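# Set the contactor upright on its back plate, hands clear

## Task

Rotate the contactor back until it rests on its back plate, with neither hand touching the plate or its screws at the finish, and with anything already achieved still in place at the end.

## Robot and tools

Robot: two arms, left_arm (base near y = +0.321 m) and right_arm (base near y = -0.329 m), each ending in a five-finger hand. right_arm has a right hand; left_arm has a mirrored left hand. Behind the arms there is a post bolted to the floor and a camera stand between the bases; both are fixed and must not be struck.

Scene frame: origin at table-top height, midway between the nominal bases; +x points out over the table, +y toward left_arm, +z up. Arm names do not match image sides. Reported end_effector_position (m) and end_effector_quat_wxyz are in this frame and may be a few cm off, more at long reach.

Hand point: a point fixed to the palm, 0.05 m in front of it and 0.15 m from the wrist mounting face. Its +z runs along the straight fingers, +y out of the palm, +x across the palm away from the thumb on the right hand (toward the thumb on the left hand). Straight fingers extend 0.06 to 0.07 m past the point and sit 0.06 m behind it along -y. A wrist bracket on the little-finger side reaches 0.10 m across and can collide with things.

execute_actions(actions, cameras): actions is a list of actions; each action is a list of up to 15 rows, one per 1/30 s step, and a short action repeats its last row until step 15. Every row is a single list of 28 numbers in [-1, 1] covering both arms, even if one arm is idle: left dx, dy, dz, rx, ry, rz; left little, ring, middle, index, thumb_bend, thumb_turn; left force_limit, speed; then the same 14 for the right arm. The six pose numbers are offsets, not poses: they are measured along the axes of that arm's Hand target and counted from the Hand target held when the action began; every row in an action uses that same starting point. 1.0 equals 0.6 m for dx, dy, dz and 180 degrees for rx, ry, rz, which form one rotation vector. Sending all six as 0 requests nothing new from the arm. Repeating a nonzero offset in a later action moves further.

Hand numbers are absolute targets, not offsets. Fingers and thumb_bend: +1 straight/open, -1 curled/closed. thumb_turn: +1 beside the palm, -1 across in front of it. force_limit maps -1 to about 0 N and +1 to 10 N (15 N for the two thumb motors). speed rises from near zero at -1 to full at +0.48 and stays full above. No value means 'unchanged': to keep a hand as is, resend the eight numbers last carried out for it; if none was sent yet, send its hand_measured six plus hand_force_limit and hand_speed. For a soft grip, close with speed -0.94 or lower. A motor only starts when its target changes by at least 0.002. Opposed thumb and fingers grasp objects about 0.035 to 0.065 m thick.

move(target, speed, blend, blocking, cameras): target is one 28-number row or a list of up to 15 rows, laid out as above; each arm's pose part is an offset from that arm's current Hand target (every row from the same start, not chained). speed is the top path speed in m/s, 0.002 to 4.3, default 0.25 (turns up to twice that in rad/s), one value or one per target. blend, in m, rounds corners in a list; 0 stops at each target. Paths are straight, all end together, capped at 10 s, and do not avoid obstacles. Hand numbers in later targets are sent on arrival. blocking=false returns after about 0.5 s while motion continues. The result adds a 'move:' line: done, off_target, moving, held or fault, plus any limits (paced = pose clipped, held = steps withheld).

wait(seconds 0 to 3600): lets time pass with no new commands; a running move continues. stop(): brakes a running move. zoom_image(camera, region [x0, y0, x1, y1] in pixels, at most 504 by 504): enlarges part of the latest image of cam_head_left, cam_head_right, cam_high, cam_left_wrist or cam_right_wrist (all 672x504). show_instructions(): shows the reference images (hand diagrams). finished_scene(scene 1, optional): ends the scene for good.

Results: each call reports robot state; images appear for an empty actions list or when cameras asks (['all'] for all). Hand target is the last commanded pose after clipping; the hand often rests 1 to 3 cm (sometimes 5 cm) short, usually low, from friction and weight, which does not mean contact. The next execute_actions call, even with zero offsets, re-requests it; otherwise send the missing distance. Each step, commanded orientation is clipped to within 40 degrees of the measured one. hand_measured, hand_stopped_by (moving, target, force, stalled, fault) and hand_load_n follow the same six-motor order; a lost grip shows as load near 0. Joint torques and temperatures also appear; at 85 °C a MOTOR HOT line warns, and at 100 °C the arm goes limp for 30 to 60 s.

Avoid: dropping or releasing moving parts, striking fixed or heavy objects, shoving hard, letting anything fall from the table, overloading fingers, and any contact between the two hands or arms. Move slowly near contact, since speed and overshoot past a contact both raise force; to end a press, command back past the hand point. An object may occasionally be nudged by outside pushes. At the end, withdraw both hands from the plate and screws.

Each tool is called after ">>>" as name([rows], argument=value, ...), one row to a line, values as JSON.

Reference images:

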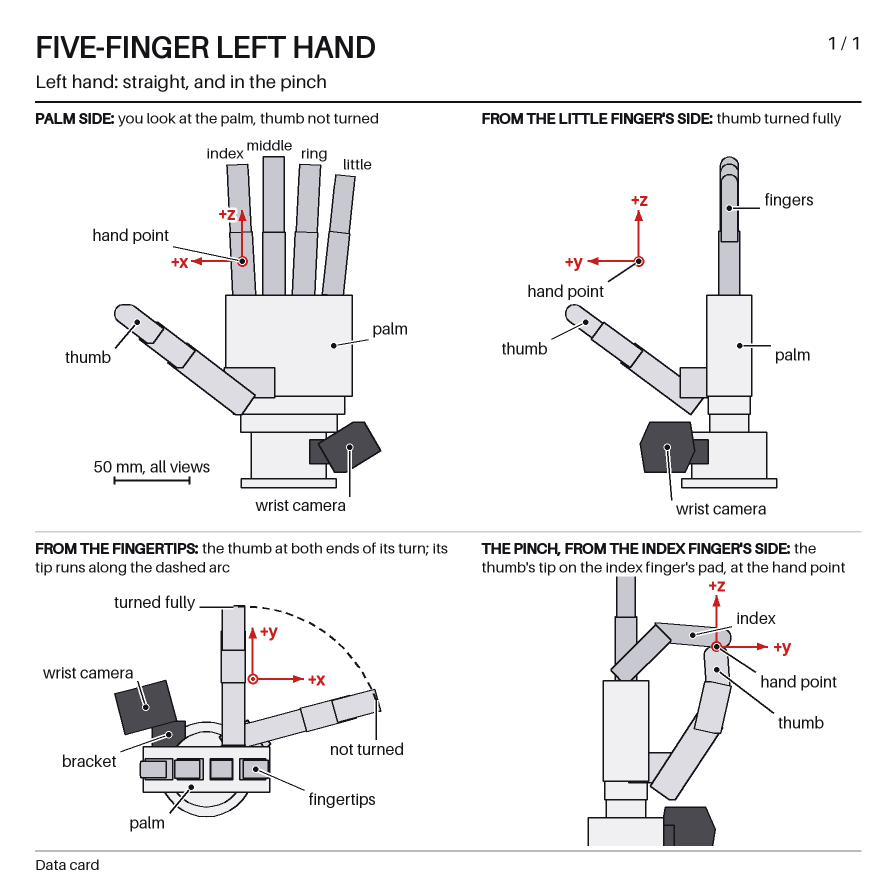

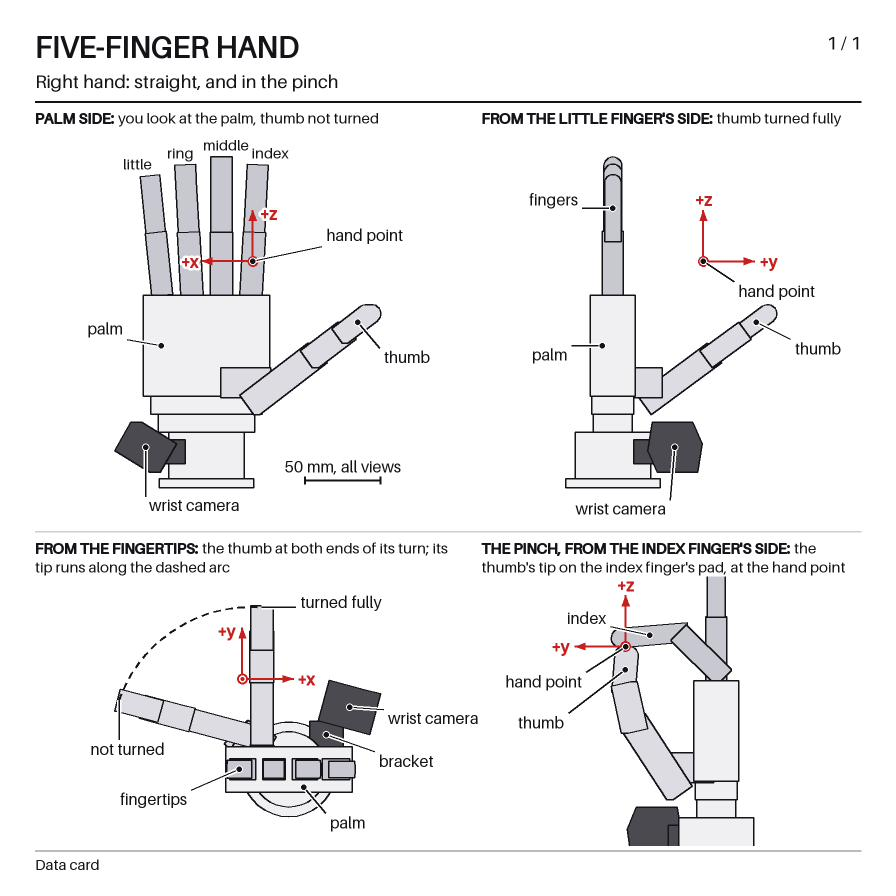

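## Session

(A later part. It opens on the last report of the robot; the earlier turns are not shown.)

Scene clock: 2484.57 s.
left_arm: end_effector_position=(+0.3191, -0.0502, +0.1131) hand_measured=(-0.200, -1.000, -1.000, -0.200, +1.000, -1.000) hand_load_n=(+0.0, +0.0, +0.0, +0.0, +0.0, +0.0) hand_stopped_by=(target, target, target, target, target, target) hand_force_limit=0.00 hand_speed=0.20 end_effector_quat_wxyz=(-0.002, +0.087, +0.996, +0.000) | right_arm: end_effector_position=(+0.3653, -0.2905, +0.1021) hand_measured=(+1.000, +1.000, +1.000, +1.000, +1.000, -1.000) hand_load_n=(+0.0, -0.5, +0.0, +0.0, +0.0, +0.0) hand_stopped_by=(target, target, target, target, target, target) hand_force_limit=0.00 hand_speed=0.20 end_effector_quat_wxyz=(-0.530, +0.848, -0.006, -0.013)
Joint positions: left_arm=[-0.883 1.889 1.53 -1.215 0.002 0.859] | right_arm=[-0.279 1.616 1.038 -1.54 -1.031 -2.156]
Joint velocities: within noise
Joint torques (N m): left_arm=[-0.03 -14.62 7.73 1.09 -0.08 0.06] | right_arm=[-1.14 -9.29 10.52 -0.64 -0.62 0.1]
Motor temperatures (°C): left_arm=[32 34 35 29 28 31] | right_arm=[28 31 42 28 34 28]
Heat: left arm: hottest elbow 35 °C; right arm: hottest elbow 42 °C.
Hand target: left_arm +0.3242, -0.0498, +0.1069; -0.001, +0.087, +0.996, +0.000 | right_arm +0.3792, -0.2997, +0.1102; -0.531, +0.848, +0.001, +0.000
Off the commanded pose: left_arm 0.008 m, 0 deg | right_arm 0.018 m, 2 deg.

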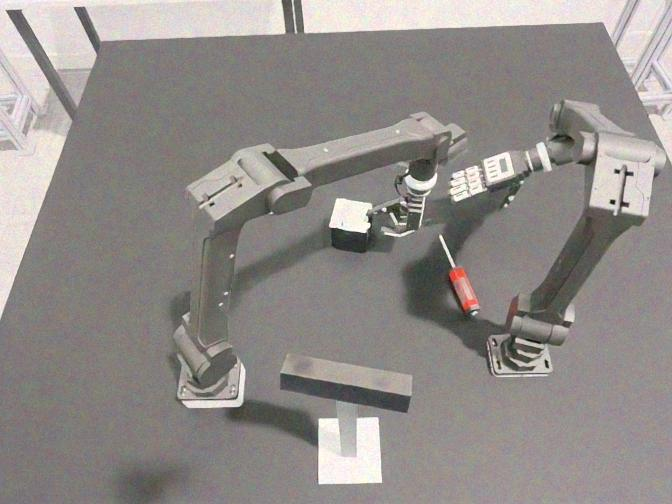

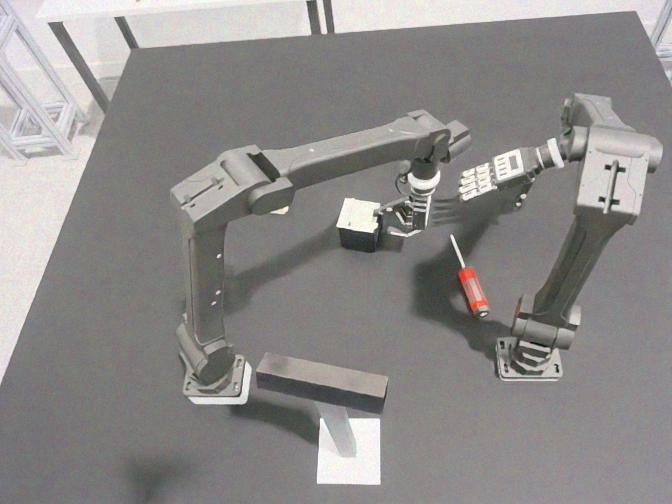

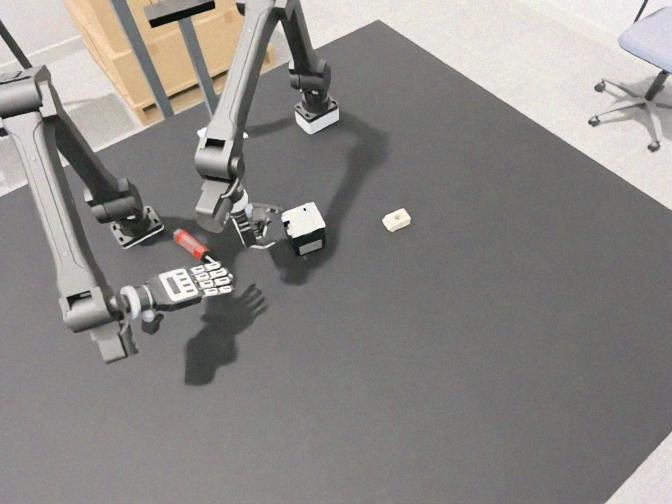

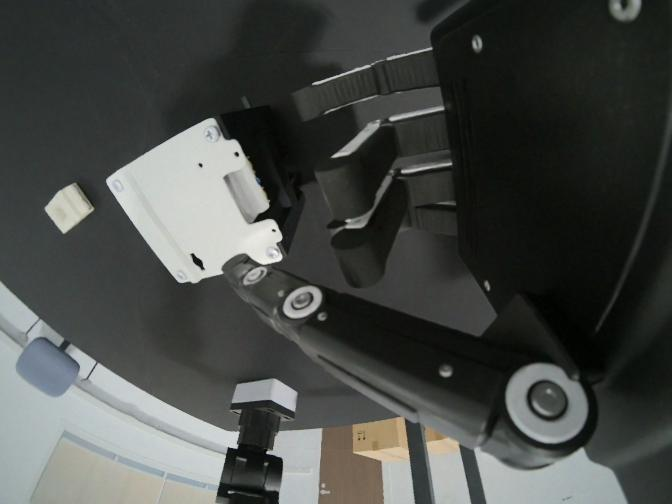

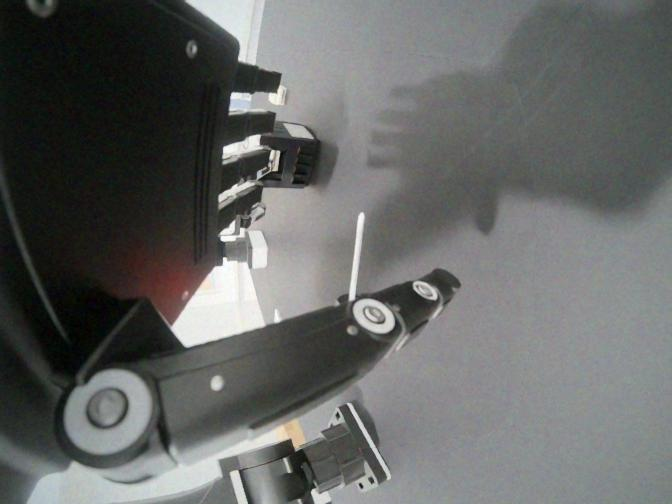

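>>> move([
  [0.01, 0.0333, 0.025, 0, 0, 0, -0.2, -1, -1, -0.2, 1, -1, 0, 0.2, 0, 0, 0, 0, 0, 0, 1, 1, 1, 1, 1, -1, 0, 0.2],
], speed=0.06, cameras=["cam_right_wrist", "cam_head_left", "cam_left_wrist", "cam_high"])

>>> zoom_image(camera="cam_right_wrist", region=[200, 80, 360, 240])

>>> zoom_image(camera="cam_head_left", region=[310, 150, 430, 270])

>>> zoom_image(camera="cam_high", region=[210, 170, 340, 280])

>>> zoom_image(camera="cam_left_wrist", region=[150, 60, 400, 310])

Scene clock: 2520.63 s.
left_arm: end_effector_position=(+0.3160, -0.0293, +0.0868) hand_measured=(-0.200, -1.000, -1.000, -0.200, +1.000, -1.000) hand_load_n=(-0.5, +0.0, +0.0, +0.0, +0.0, +0.0) hand_stopped_by=(target, target, target, target, target, target) hand_force_limit=0.00 hand_speed=0.20 end_effector_quat_wxyz=(-0.010, +0.082, +0.997, +0.009) | right_arm: end_effector_position=(+0.3653, -0.2905, +0.1021) hand_measured=(+1.000, +1.000, +1.000, +1.000, +1.000, -1.000) hand_load_n=(+0.0, +0.0, +0.0, +0.0, +0.0, +0.0) hand_stopped_by=(target, target, target, target, target, target) hand_force_limit=0.00 hand_speed=0.20 end_effector_quat_wxyz=(-0.530, +0.848, -0.006, -0.013)
Joint positions: left_arm=[-0.862 1.889 1.451 -1.159 0.002 0.87] | right_arm=[-0.279 1.616 1.038 -1.54 -1.031 -2.156]
Joint torques (N m): left_arm=[-0.26 -16.38 7.06 1.02 -0.09 0.14] | right_arm=[-1.14 -9.23 10.52 -0.64 -0.62 0.11]
Heat: left arm: hottest elbow 35 °C; right arm: hottest elbow 42 °C.
Hand target: left_arm +0.3219, -0.0290, +0.0920; -0.001, +0.087, +0.996, +0.000 | right_arm +0.3792, -0.2997, +0.1102; -0.531, +0.848, +0.001, +0.000
Off the commanded pose: left_arm 0.008 m, 2 deg | right_arm 0.018 m, 2 deg.
joint sent to its limit (right arm) — joint 6 (wrist roll), lower limit. The joint targets still meet the commanded pose.
move: done
Images, in order (width x height): cam_head_left 672x504, cam_high 672x504, cam_left_wrist 672x504, cam_right_wrist 672x504.

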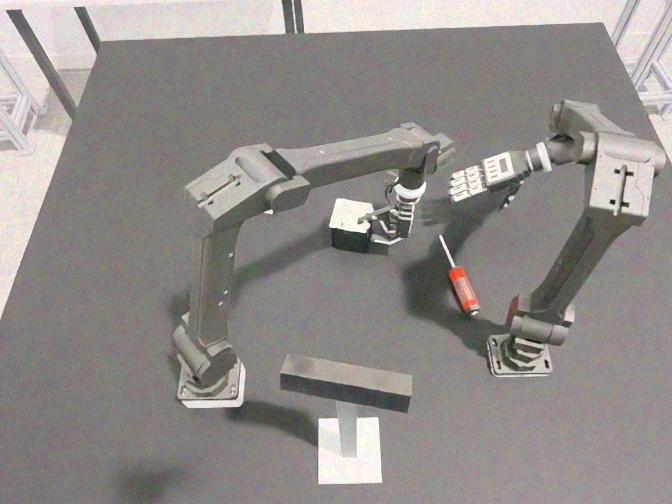

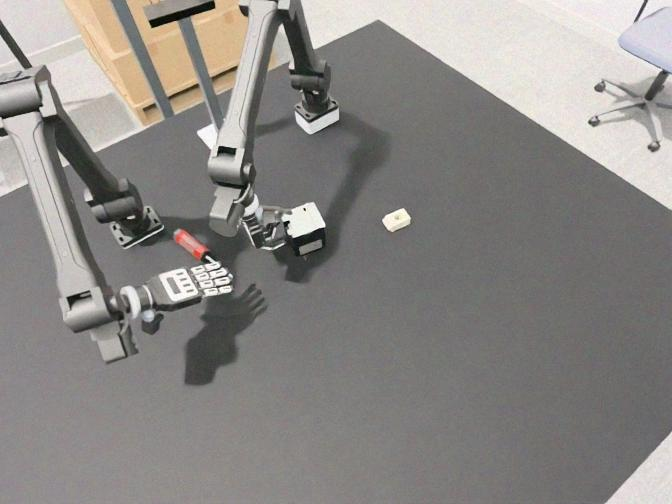

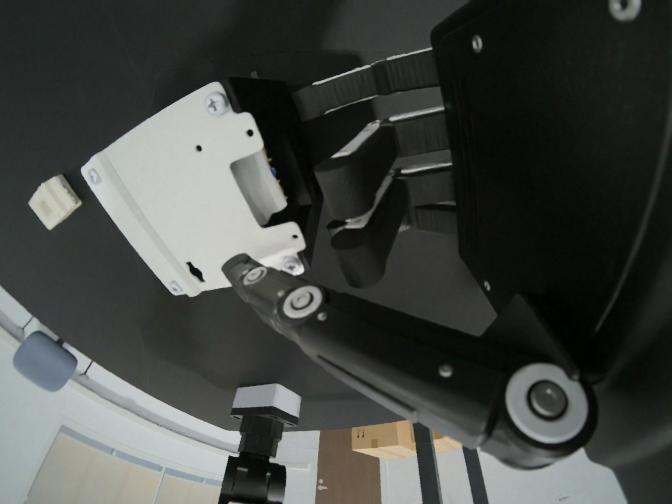

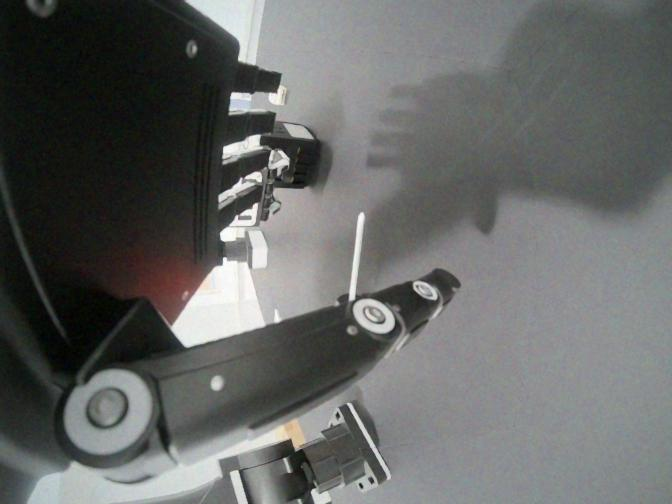

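Scaled by 3.150 from the camera's image (finer frame: 960x720).

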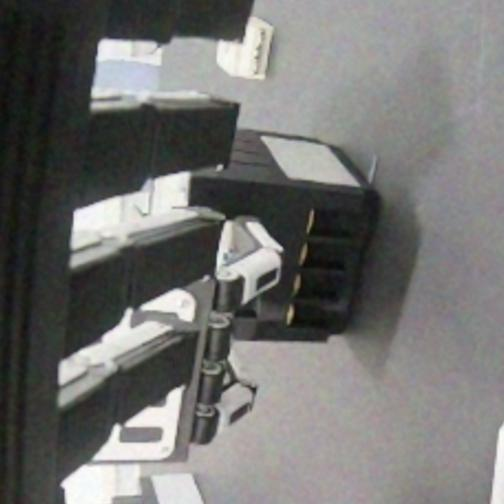

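Scaled by 4.200 from the camera's image (finer frame: 960x720).

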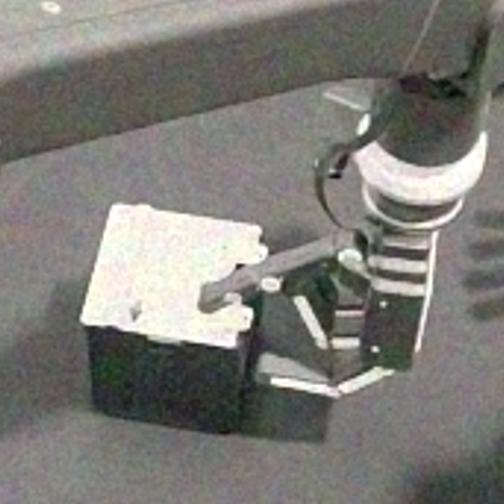

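Scaled by 3.877 from the camera's image (finer frame: 960x720).

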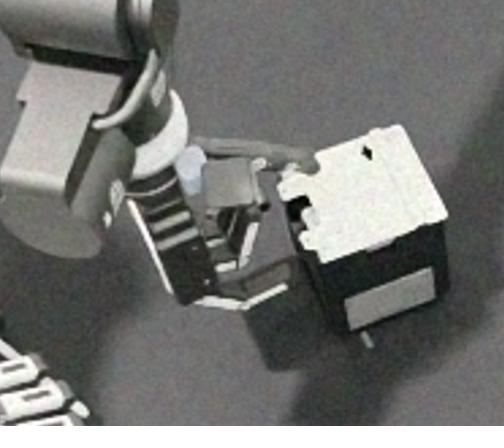

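Scaled by 2.016 from the camera's image (finer frame: 960x720).

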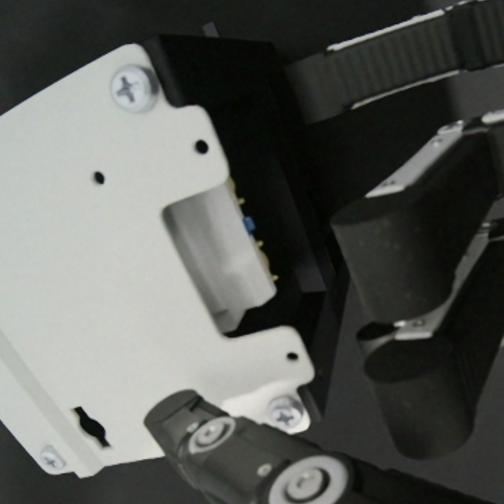

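>>> move([
  [0.0, 0.0217, 0, 0, 0, 0, -0.2, -1, -1, -0.2, 1, -1, 0, 0.2, 0, 0, 0, 0, 0, 0, 1, 1, 1, 1, 1, -1, 0, 0.2],
  [0.0, 0.0217, -0.035, 0, 0, 0, -0.2, -1, -1, -0.2, 1, -1, 0, 0.2, 0, 0, 0, 0, 0, 0, 1, 1, 1, 1, 1, -1, 0, 0.2],
], speed=0.05, cameras=["cam_right_wrist", "cam_head_left", "cam_left_wrist", "cam_high"])

>>> zoom_image(camera="cam_right_wrist", region=[200, 80, 360, 240])

>>> zoom_image(camera="cam_head_left", region=[310, 150, 430, 270])

>>> zoom_image(camera="cam_left_wrist", region=[150, 60, 400, 310])

Scene clock: 2550.90 s.
left_arm: end_effector_position=(+0.3143, -0.0159, +0.0927) hand_measured=(-0.200, -1.000, -1.000, -0.200, +1.000, -1.000) hand_load_n=(+0.0, +0.0, +0.0, +1.5, -0.5, +0.0) hand_stopped_by=(target, target, target, target, target, target) hand_force_limit=0.00 hand_speed=0.20 end_effector_quat_wxyz=(-0.013, +0.084, +0.996, +0.010) | right_arm: end_effector_position=(+0.3653, -0.2905, +0.1021) hand_measured=(+1.000, +1.000, +1.000, +1.000, +1.000, -1.000) hand_load_n=(+0.0, +0.0, +0.0, +0.0, +0.0, +0.0) hand_stopped_by=(target, target, target, target, target, target) hand_force_limit=0.00 hand_speed=0.20 end_effector_quat_wxyz=(-0.530, +0.848, -0.006, -0.013)
Joint positions: left_arm=[-0.848 1.859 1.422 -1.165 0.004 0.888] | right_arm=[-0.279 1.616 1.038 -1.54 -1.031 -2.156]
Joint torques (N m): left_arm=[0.21 -17.32 9.32 -0.27 -0.16 0.16] | right_arm=[-1.14 -9.29 10.52 -0.64 -0.61 0.1]
Heat: left arm: hottest shoulder 35 °C; right arm: hottest elbow 42 °C.
Hand target: left_arm +0.3241, -0.0162, +0.1129; -0.001, +0.087, +0.996, +0.000 | right_arm +0.3792, -0.2997, +0.1102; -0.531, +0.848, +0.001, +0.000
Off the commanded pose: left_arm 0.023 m, 2 deg | right_arm 0.018 m, 2 deg.
joint sent to its limit (right arm) — joint 6 (wrist roll), lower limit. The joint targets still meet the commanded pose.
move: off_target (left_arm)
Images, in order (width x height): cam_head_left 672x504, cam_high 672x504, cam_left_wrist 672x504, cam_right_wrist 672x504.

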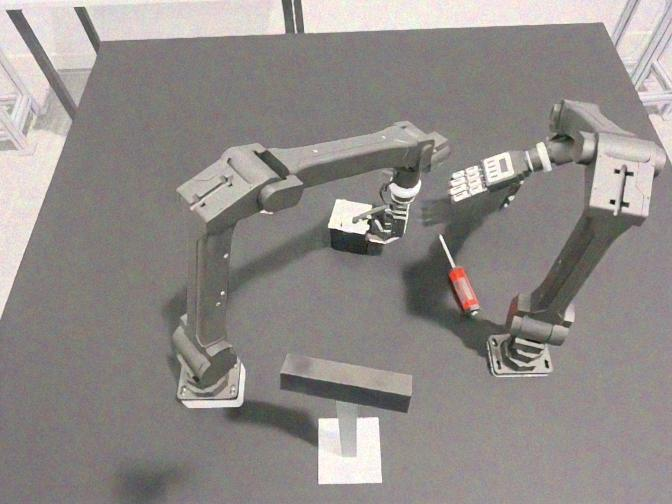

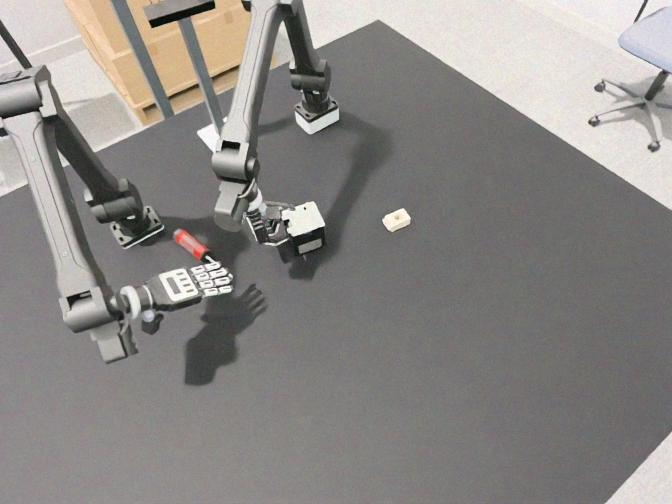

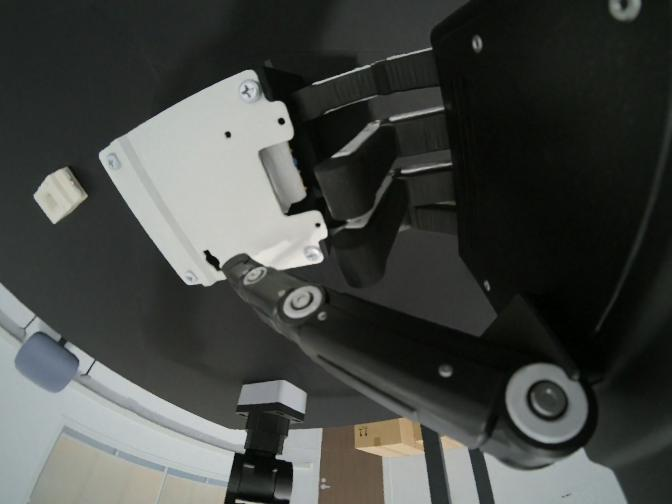

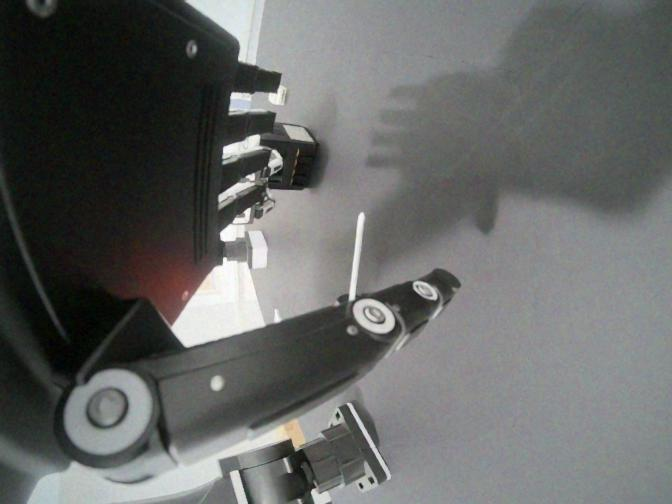

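Scaled by 3.150 from the camera's image (finer frame: 960x720).

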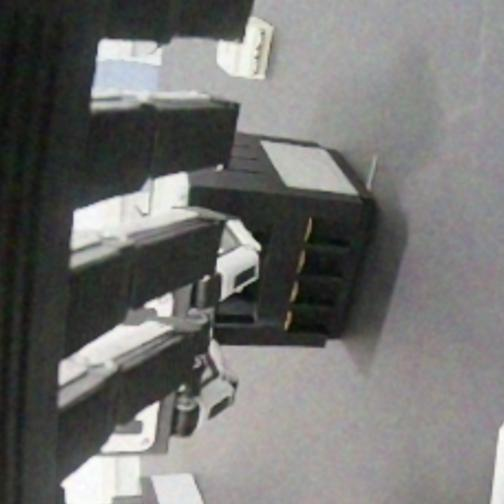

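Scaled by 4.200 from the camera's image (finer frame: 960x720).

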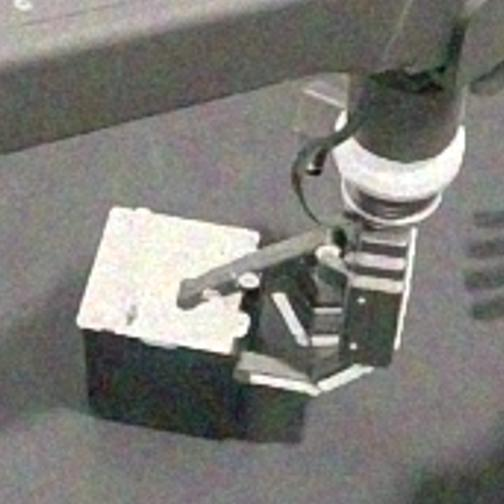

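Scaled by 2.016 from the camera's image (finer frame: 960x720).

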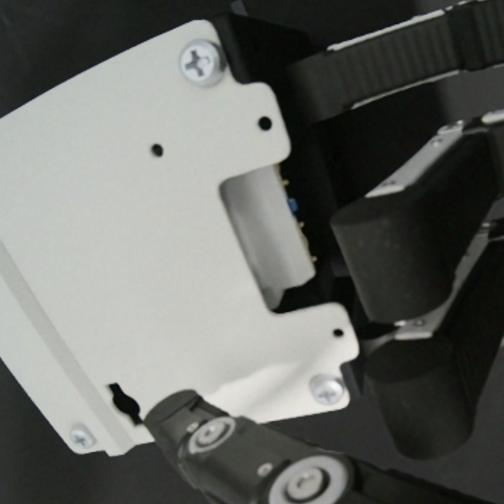

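>>> move([
  [0.0, -0.0333, 0.0333, 0, 0, 0, -0.2, -1, -1, -0.2, 1, -1, 0, 0.2, 0, 0, 0, 0, 0, 0, 1, 1, 1, 1, 1, -1, 0, 0.2],
  [-0.0183, -0.0333, 0.0333, 0, 0, 0, -1, -0.2, -1, -0.2, 1, -1, 0, 0.2, 0, 0, 0, 0, 0, 0, 1, 1, 1, 1, 1, -1, 0, 0.2],
  [-0.0183, 0.0033, 0.0333, 0, 0, 0, -1, -0.2, -1, -0.2, 1, -1, 0, 0.2, 0, 0, 0, 0, 0, 0, 1, 1, 1, 1, 1, -1, 0, 0.2],
], speed=0.06, cameras=["cam_right_wrist", "cam_head_left", "cam_left_wrist", "cam_high"])

>>> zoom_image(camera="cam_right_wrist", region=[200, 80, 360, 240])

>>> zoom_image(camera="cam_head_left", region=[310, 150, 430, 270])

>>> zoom_image(camera="cam_left_wrist", region=[150, 60, 400, 310])

>>> zoom_image(camera="cam_high", region=[230, 180, 340, 270])

Scene clock: 2581.27 s.
left_arm: end_effector_position=(+0.3278, -0.0187, +0.0889) hand_measured=(-1.000, -0.200, -1.000, -0.200, +1.000, -1.000) hand_load_n=(+0.0, +0.0, +0.0, +0.0, +0.0, +0.0) hand_stopped_by=(target, target, target, target, target, target) hand_force_limit=0.00 hand_speed=0.20 end_effector_quat_wxyz=(-0.011, +0.081, +0.997, +0.006) | right_arm: end_effector_position=(+0.3653, -0.2905, +0.1021) hand_measured=(+1.000, +1.000, +1.000, +1.000, +1.000, -1.000) hand_load_n=(+0.0, +0.0, -0.5, +0.0, +0.0, +0.0) hand_stopped_by=(target, target, target, target, target, target) hand_force_limit=0.00 hand_speed=0.20 end_effector_quat_wxyz=(-0.530, +0.848, -0.006, -0.013)
Joint positions: left_arm=[-0.831 1.885 1.452 -1.162 0.007 0.898] | right_arm=[-0.279 1.616 1.038 -1.54 -1.031 -2.156]
Joint torques (N m): left_arm=[0.26 -16.26 6.99 1.06 -0.29 0.18] | right_arm=[-1.14 -9.29 10.52 -0.64 -0.61 0.1]
Heat: left arm: hottest elbow 36 °C; right arm: hottest elbow 42 °C.
Hand target: left_arm +0.3351, -0.0161, +0.0929; -0.001, +0.087, +0.996, +0.000 | right_arm +0.3792, -0.2997, +0.1102; -0.531, +0.848, +0.001, +0.000
Off the commanded pose: left_arm 0.009 m, 2 deg | right_arm 0.018 m, 2 deg.
joint sent to its limit (right arm) — joint 6 (wrist roll), lower limit. The joint targets still meet the commanded pose.
move: done; target 2's new numbers were sent with left_arm's hand 0.018 m and 2 deg from that target
Images, in order (width x height): cam_head_left 672x504, cam_high 672x504, cam_left_wrist 672x504, cam_right_wrist 672x504.

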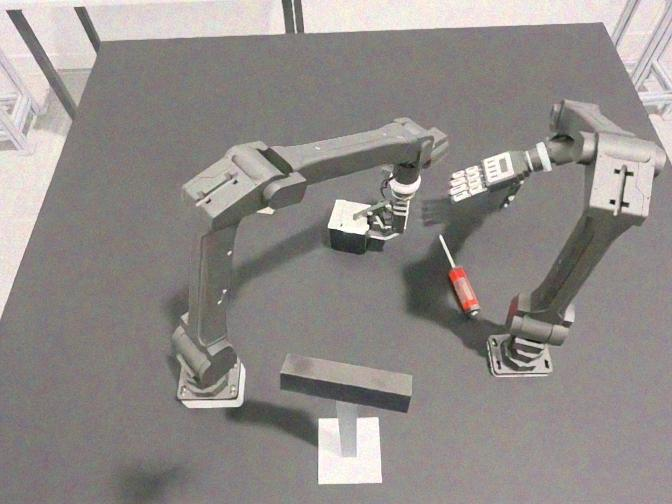

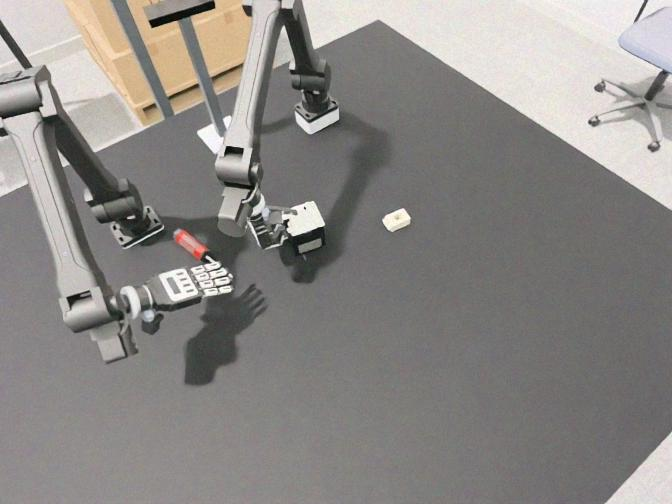

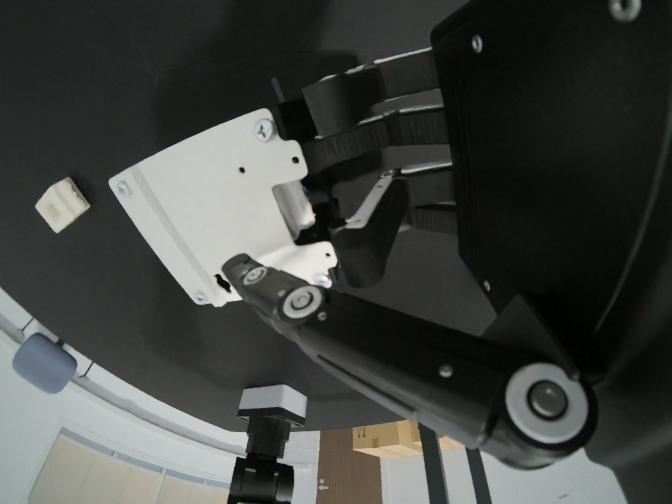

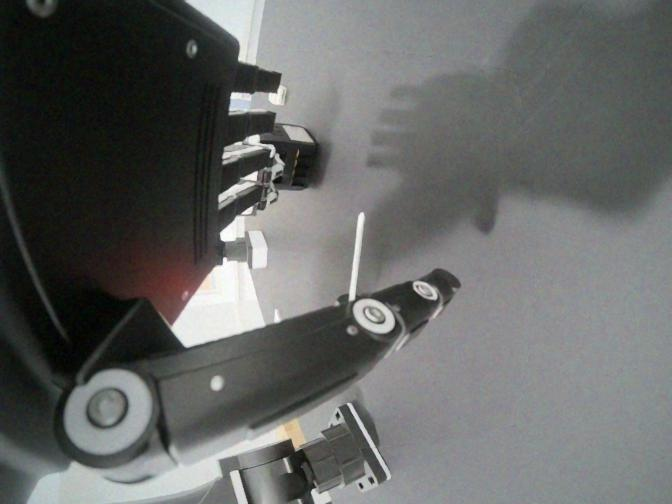

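Scaled by 3.150 from the camera's image (finer frame: 960x720).

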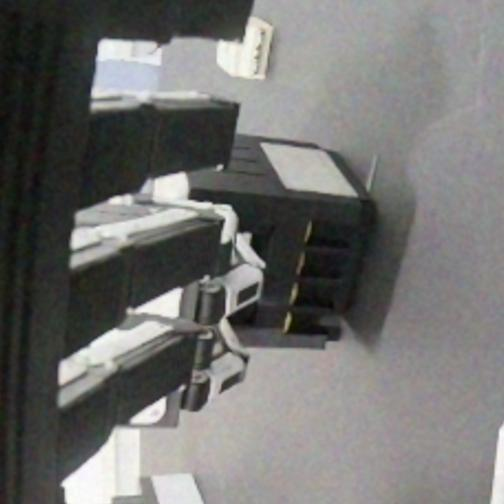

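Scaled by 4.200 from the camera's image (finer frame: 960x720).

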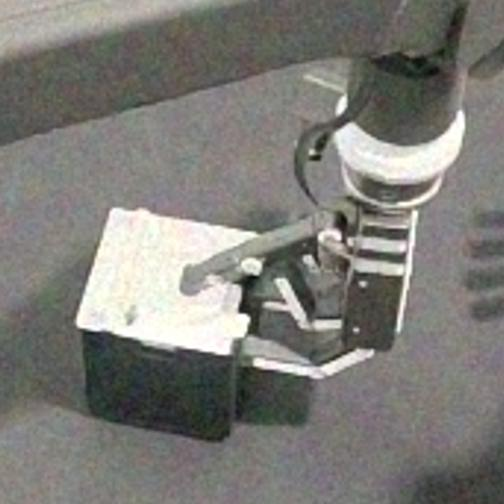

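Scaled by 2.016 from the camera's image (finer frame: 960x720).

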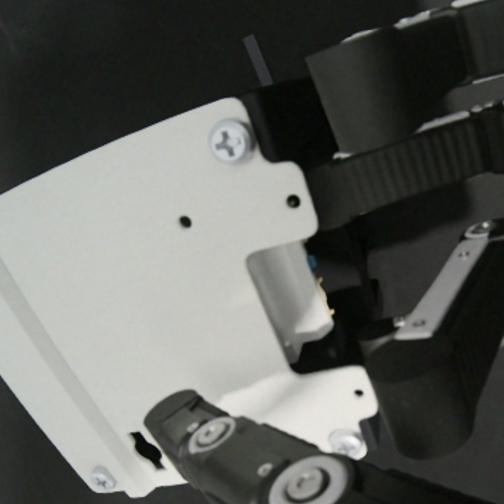

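Scaled by 4.582 from the camera's image (finer frame: 960x720).

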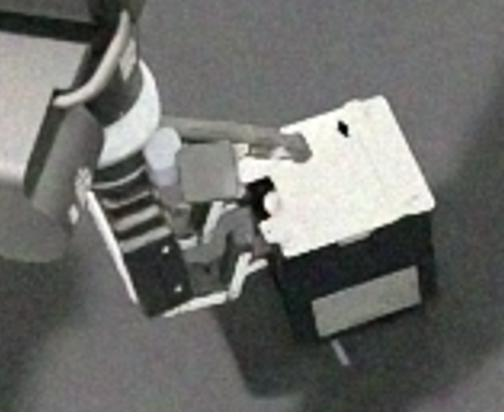

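>>> move([
  [0.0, 0.005, -0.04, 0, 0, 0, -1, -0.2, -1, -0.2, 1, -1, 0, 0.2, 0, 0, 0, 0, 0, 0, 1, 1, 1, 1, 1, -1, 0, 0.2],
], speed=0.04, cameras=["cam_right_wrist", "cam_head_left", "cam_left_wrist"])

>>> zoom_image(camera="cam_right_wrist", region=[200, 80, 360, 240])

>>> zoom_image(camera="cam_head_left", region=[310, 150, 430, 270])

>>> zoom_image(camera="cam_left_wrist", region=[150, 60, 400, 310])

Scene clock: 2594.37 s.
left_arm: end_effector_position=(+0.3257, -0.0157, +0.0970) hand_measured=(-1.000, -0.200, -1.000, -0.200, +1.000, -1.000) hand_load_n=(+0.0, +0.0, +0.0, +1.5, +0.0, +0.0) hand_stopped_by=(target, target, target, target, target, target) hand_force_limit=0.00 hand_speed=0.20 end_effector_quat_wxyz=(-0.013, +0.084, +0.996, +0.007) | right_arm: end_effector_position=(+0.3653, -0.2905, +0.1021) hand_measured=(+1.000, +1.000, +1.000, +1.000, +1.000, -1.000) hand_load_n=(+0.0, +0.0, +0.0, +0.0, +0.0, +0.0) hand_stopped_by=(target, target, target, target, target, target) hand_force_limit=0.00 hand_speed=0.20 end_effector_quat_wxyz=(-0.530, +0.848, -0.006, -0.013)
Joint positions: left_arm=[-0.831 1.87 1.452 -1.181 0.007 0.905] | right_arm=[-0.279 1.616 1.038 -1.54 -1.031 -2.156]
Joint torques (N m): left_arm=[0.44 -17.55 9.1 -0.36 -0.29 0.15] | right_arm=[-1.14 -9.23 10.52 -0.64 -0.61 0.1]
Heat: left arm: hottest elbow 36 °C; right arm: hottest elbow 42 °C.
Hand target: left_arm +0.3357, -0.0132, +0.1168; -0.001, +0.087, +0.996, +0.000 | right_arm +0.3792, -0.2997, +0.1102; -0.531, +0.848, +0.001, +0.000
Off the commanded pose: left_arm 0.022 m, 2 deg | right_arm 0.018 m, 2 deg.
joint sent to its limit (right arm) — joint 6 (wrist roll), lower limit. The joint targets still meet the commanded pose.
move: off_target (left_arm)
Images, in order (width x height): cam_head_left 672x504, cam_left_wrist 672x504, cam_right_wrist 672x504.

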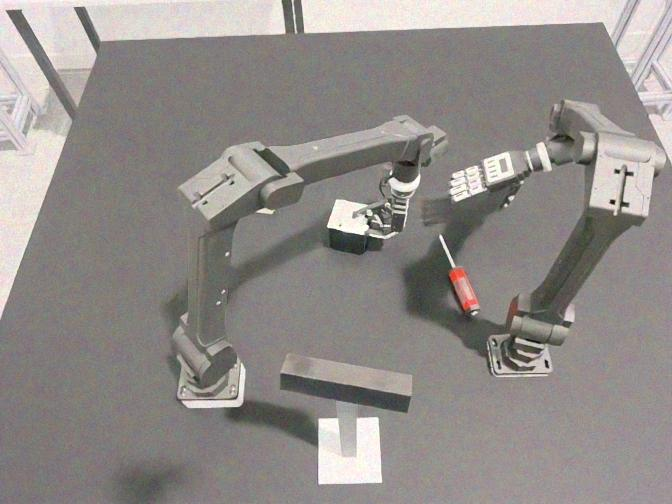

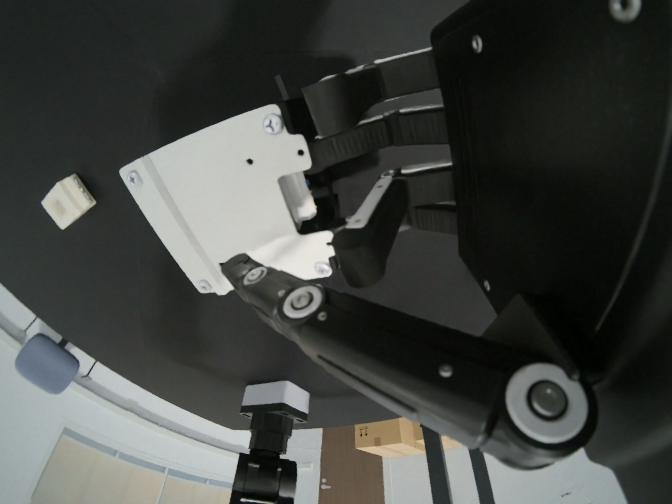

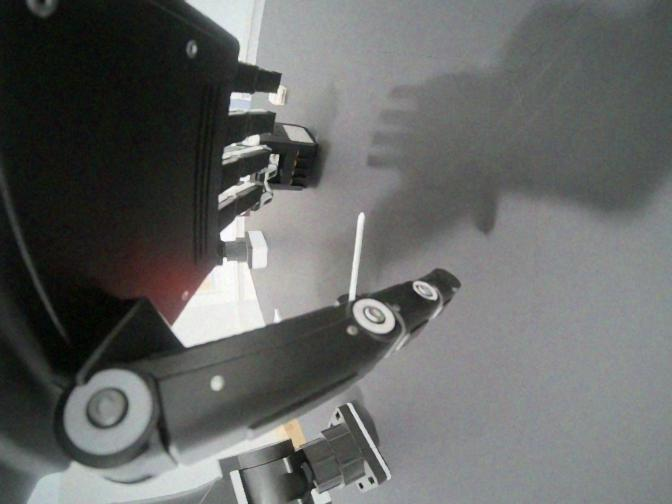

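Scaled by 3.150 from the camera's image (finer frame: 960x720).

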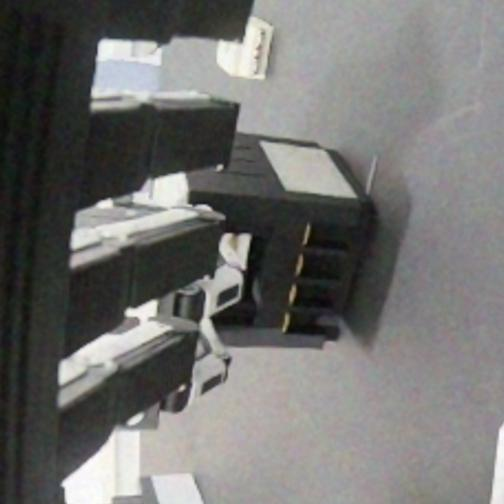

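Scaled by 4.200 from the camera's image (finer frame: 960x720).

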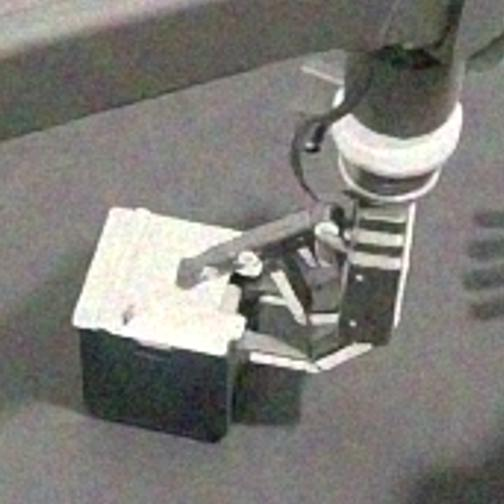

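Scaled by 2.016 from the camera's image (finer frame: 960x720).

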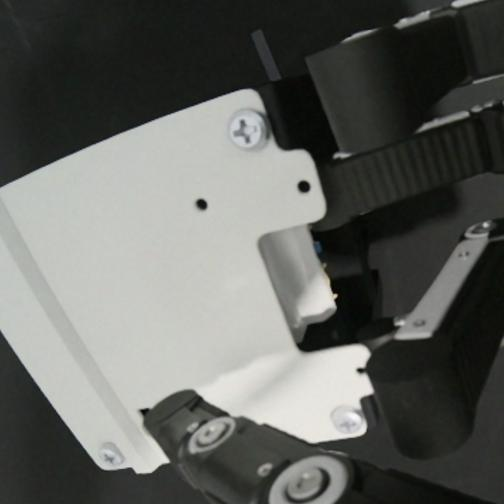

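>>> move([
  [0.0, 0.005, -0.035, 0, 0, 0, -1, -0.2, -1, -0.2, 1, -1, 0, 0.2, 0, 0, 0, 0, 0, 0, 1, 1, 1, 1, 1, -1, 0, 0.2],
], speed=0.04, cameras=["cam_right_wrist", "cam_head_left", "cam_left_wrist"])

>>> zoom_image(camera="cam_right_wrist", region=[200, 80, 360, 240])

>>> zoom_image(camera="cam_head_left", region=[310, 150, 430, 270])

>>> zoom_image(camera="cam_left_wrist", region=[150, 60, 400, 310])

Scene clock: 2607.47 s.
left_arm: end_effector_position=(+0.3191, -0.0066, +0.1053) hand_measured=(-1.000, -0.200, -1.000, -0.200, +1.000, -1.000) hand_load_n=(+0.0, +1.5, +0.0, +2.5, +0.0, +0.0) hand_stopped_by=(target, target, target, target, target, target) hand_force_limit=0.00 hand_speed=0.20 end_effector_quat_wxyz=(-0.026, +0.085, +0.996, +0.018) | right_arm: end_effector_position=(+0.3653, -0.2905, +0.1021) hand_measured=(+1.000, +1.000, +1.000, +1.000, +1.000, -1.000) hand_load_n=(+0.0, +0.0, +0.0, +0.0, +0.0, +0.0) hand_stopped_by=(target, target, target, target, target, target) hand_force_limit=0.00 hand_speed=0.20 end_effector_quat_wxyz=(-0.530, +0.848, -0.006, -0.013)
Joint positions: left_arm=[-0.828 1.859 1.452 -1.226 0.008 0.908] | right_arm=[-0.279 1.616 1.038 -1.54 -1.031 -2.156]
Joint torques (N m): left_arm=[0.56 -18.73 10.91 -0.38 -0.37 0.16] | right_arm=[-1.14 -9.29 10.52 -0.64 -0.62 0.1]
Heat: left arm: hottest shoulder 36 °C; right arm: hottest elbow 42 °C.
Hand target: left_arm +0.3362, -0.0103, +0.1378; -0.001, +0.087, +0.996, +0.000 | right_arm +0.3792, -0.2997, +0.1102; -0.531, +0.848, +0.001, +0.000
Off the commanded pose: left_arm 0.037 m, 4 deg | right_arm 0.018 m, 2 deg.
joint sent to its limit (right arm) — joint 6 (wrist roll), lower limit. The joint targets still meet the commanded pose.
move: off_target (left_arm)
Images, in order (width x height): cam_head_left 672x504, cam_left_wrist 672x504, cam_right_wrist 672x504.

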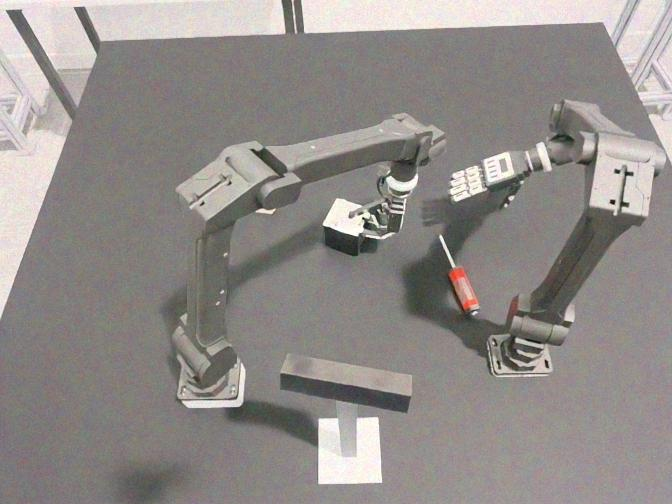

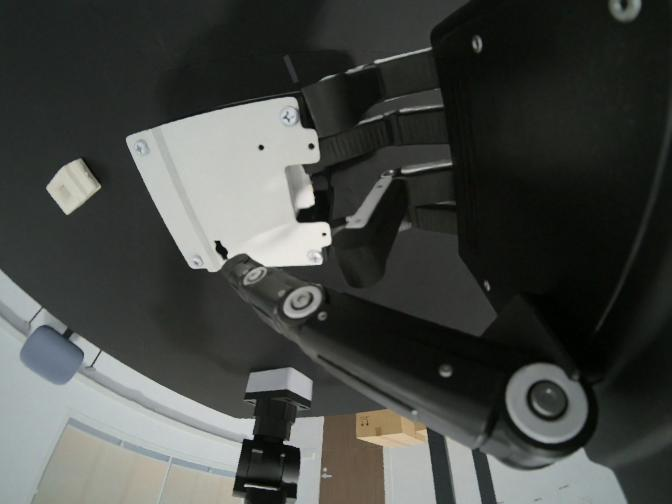

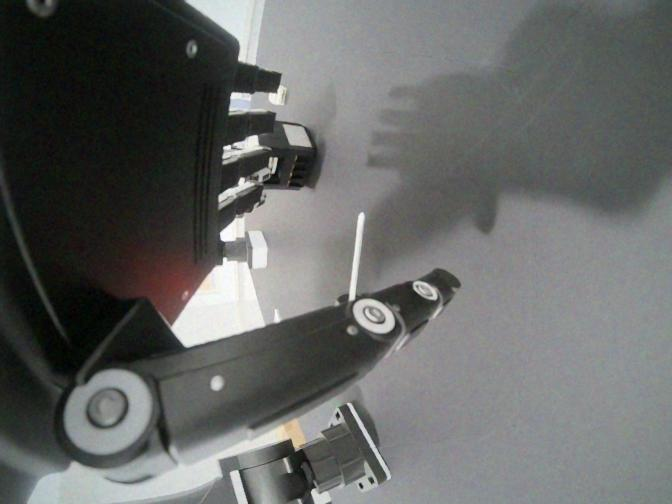

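Scaled by 3.150 from the camera's image (finer frame: 960x720).

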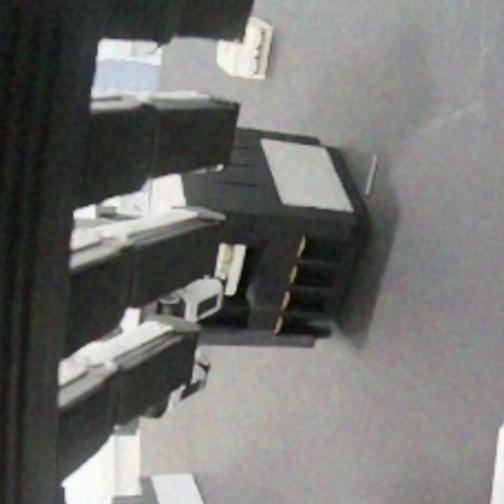

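Scaled by 4.200 from the camera's image (finer frame: 960x720).

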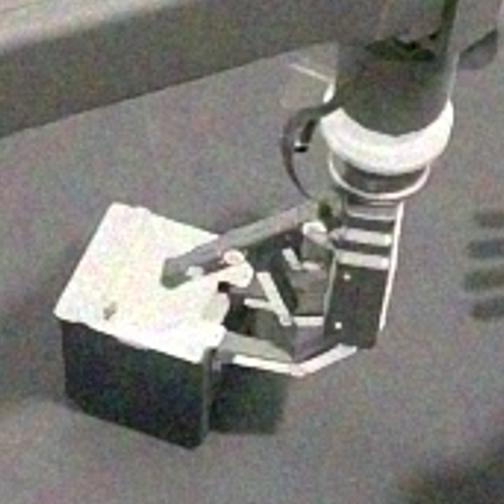

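Scaled by 2.016 from the camera's image (finer frame: 960x720).

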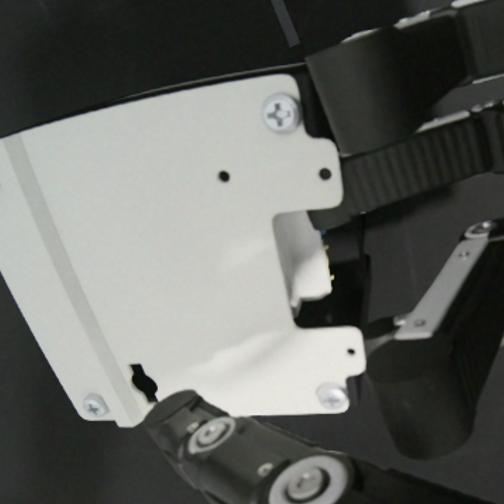

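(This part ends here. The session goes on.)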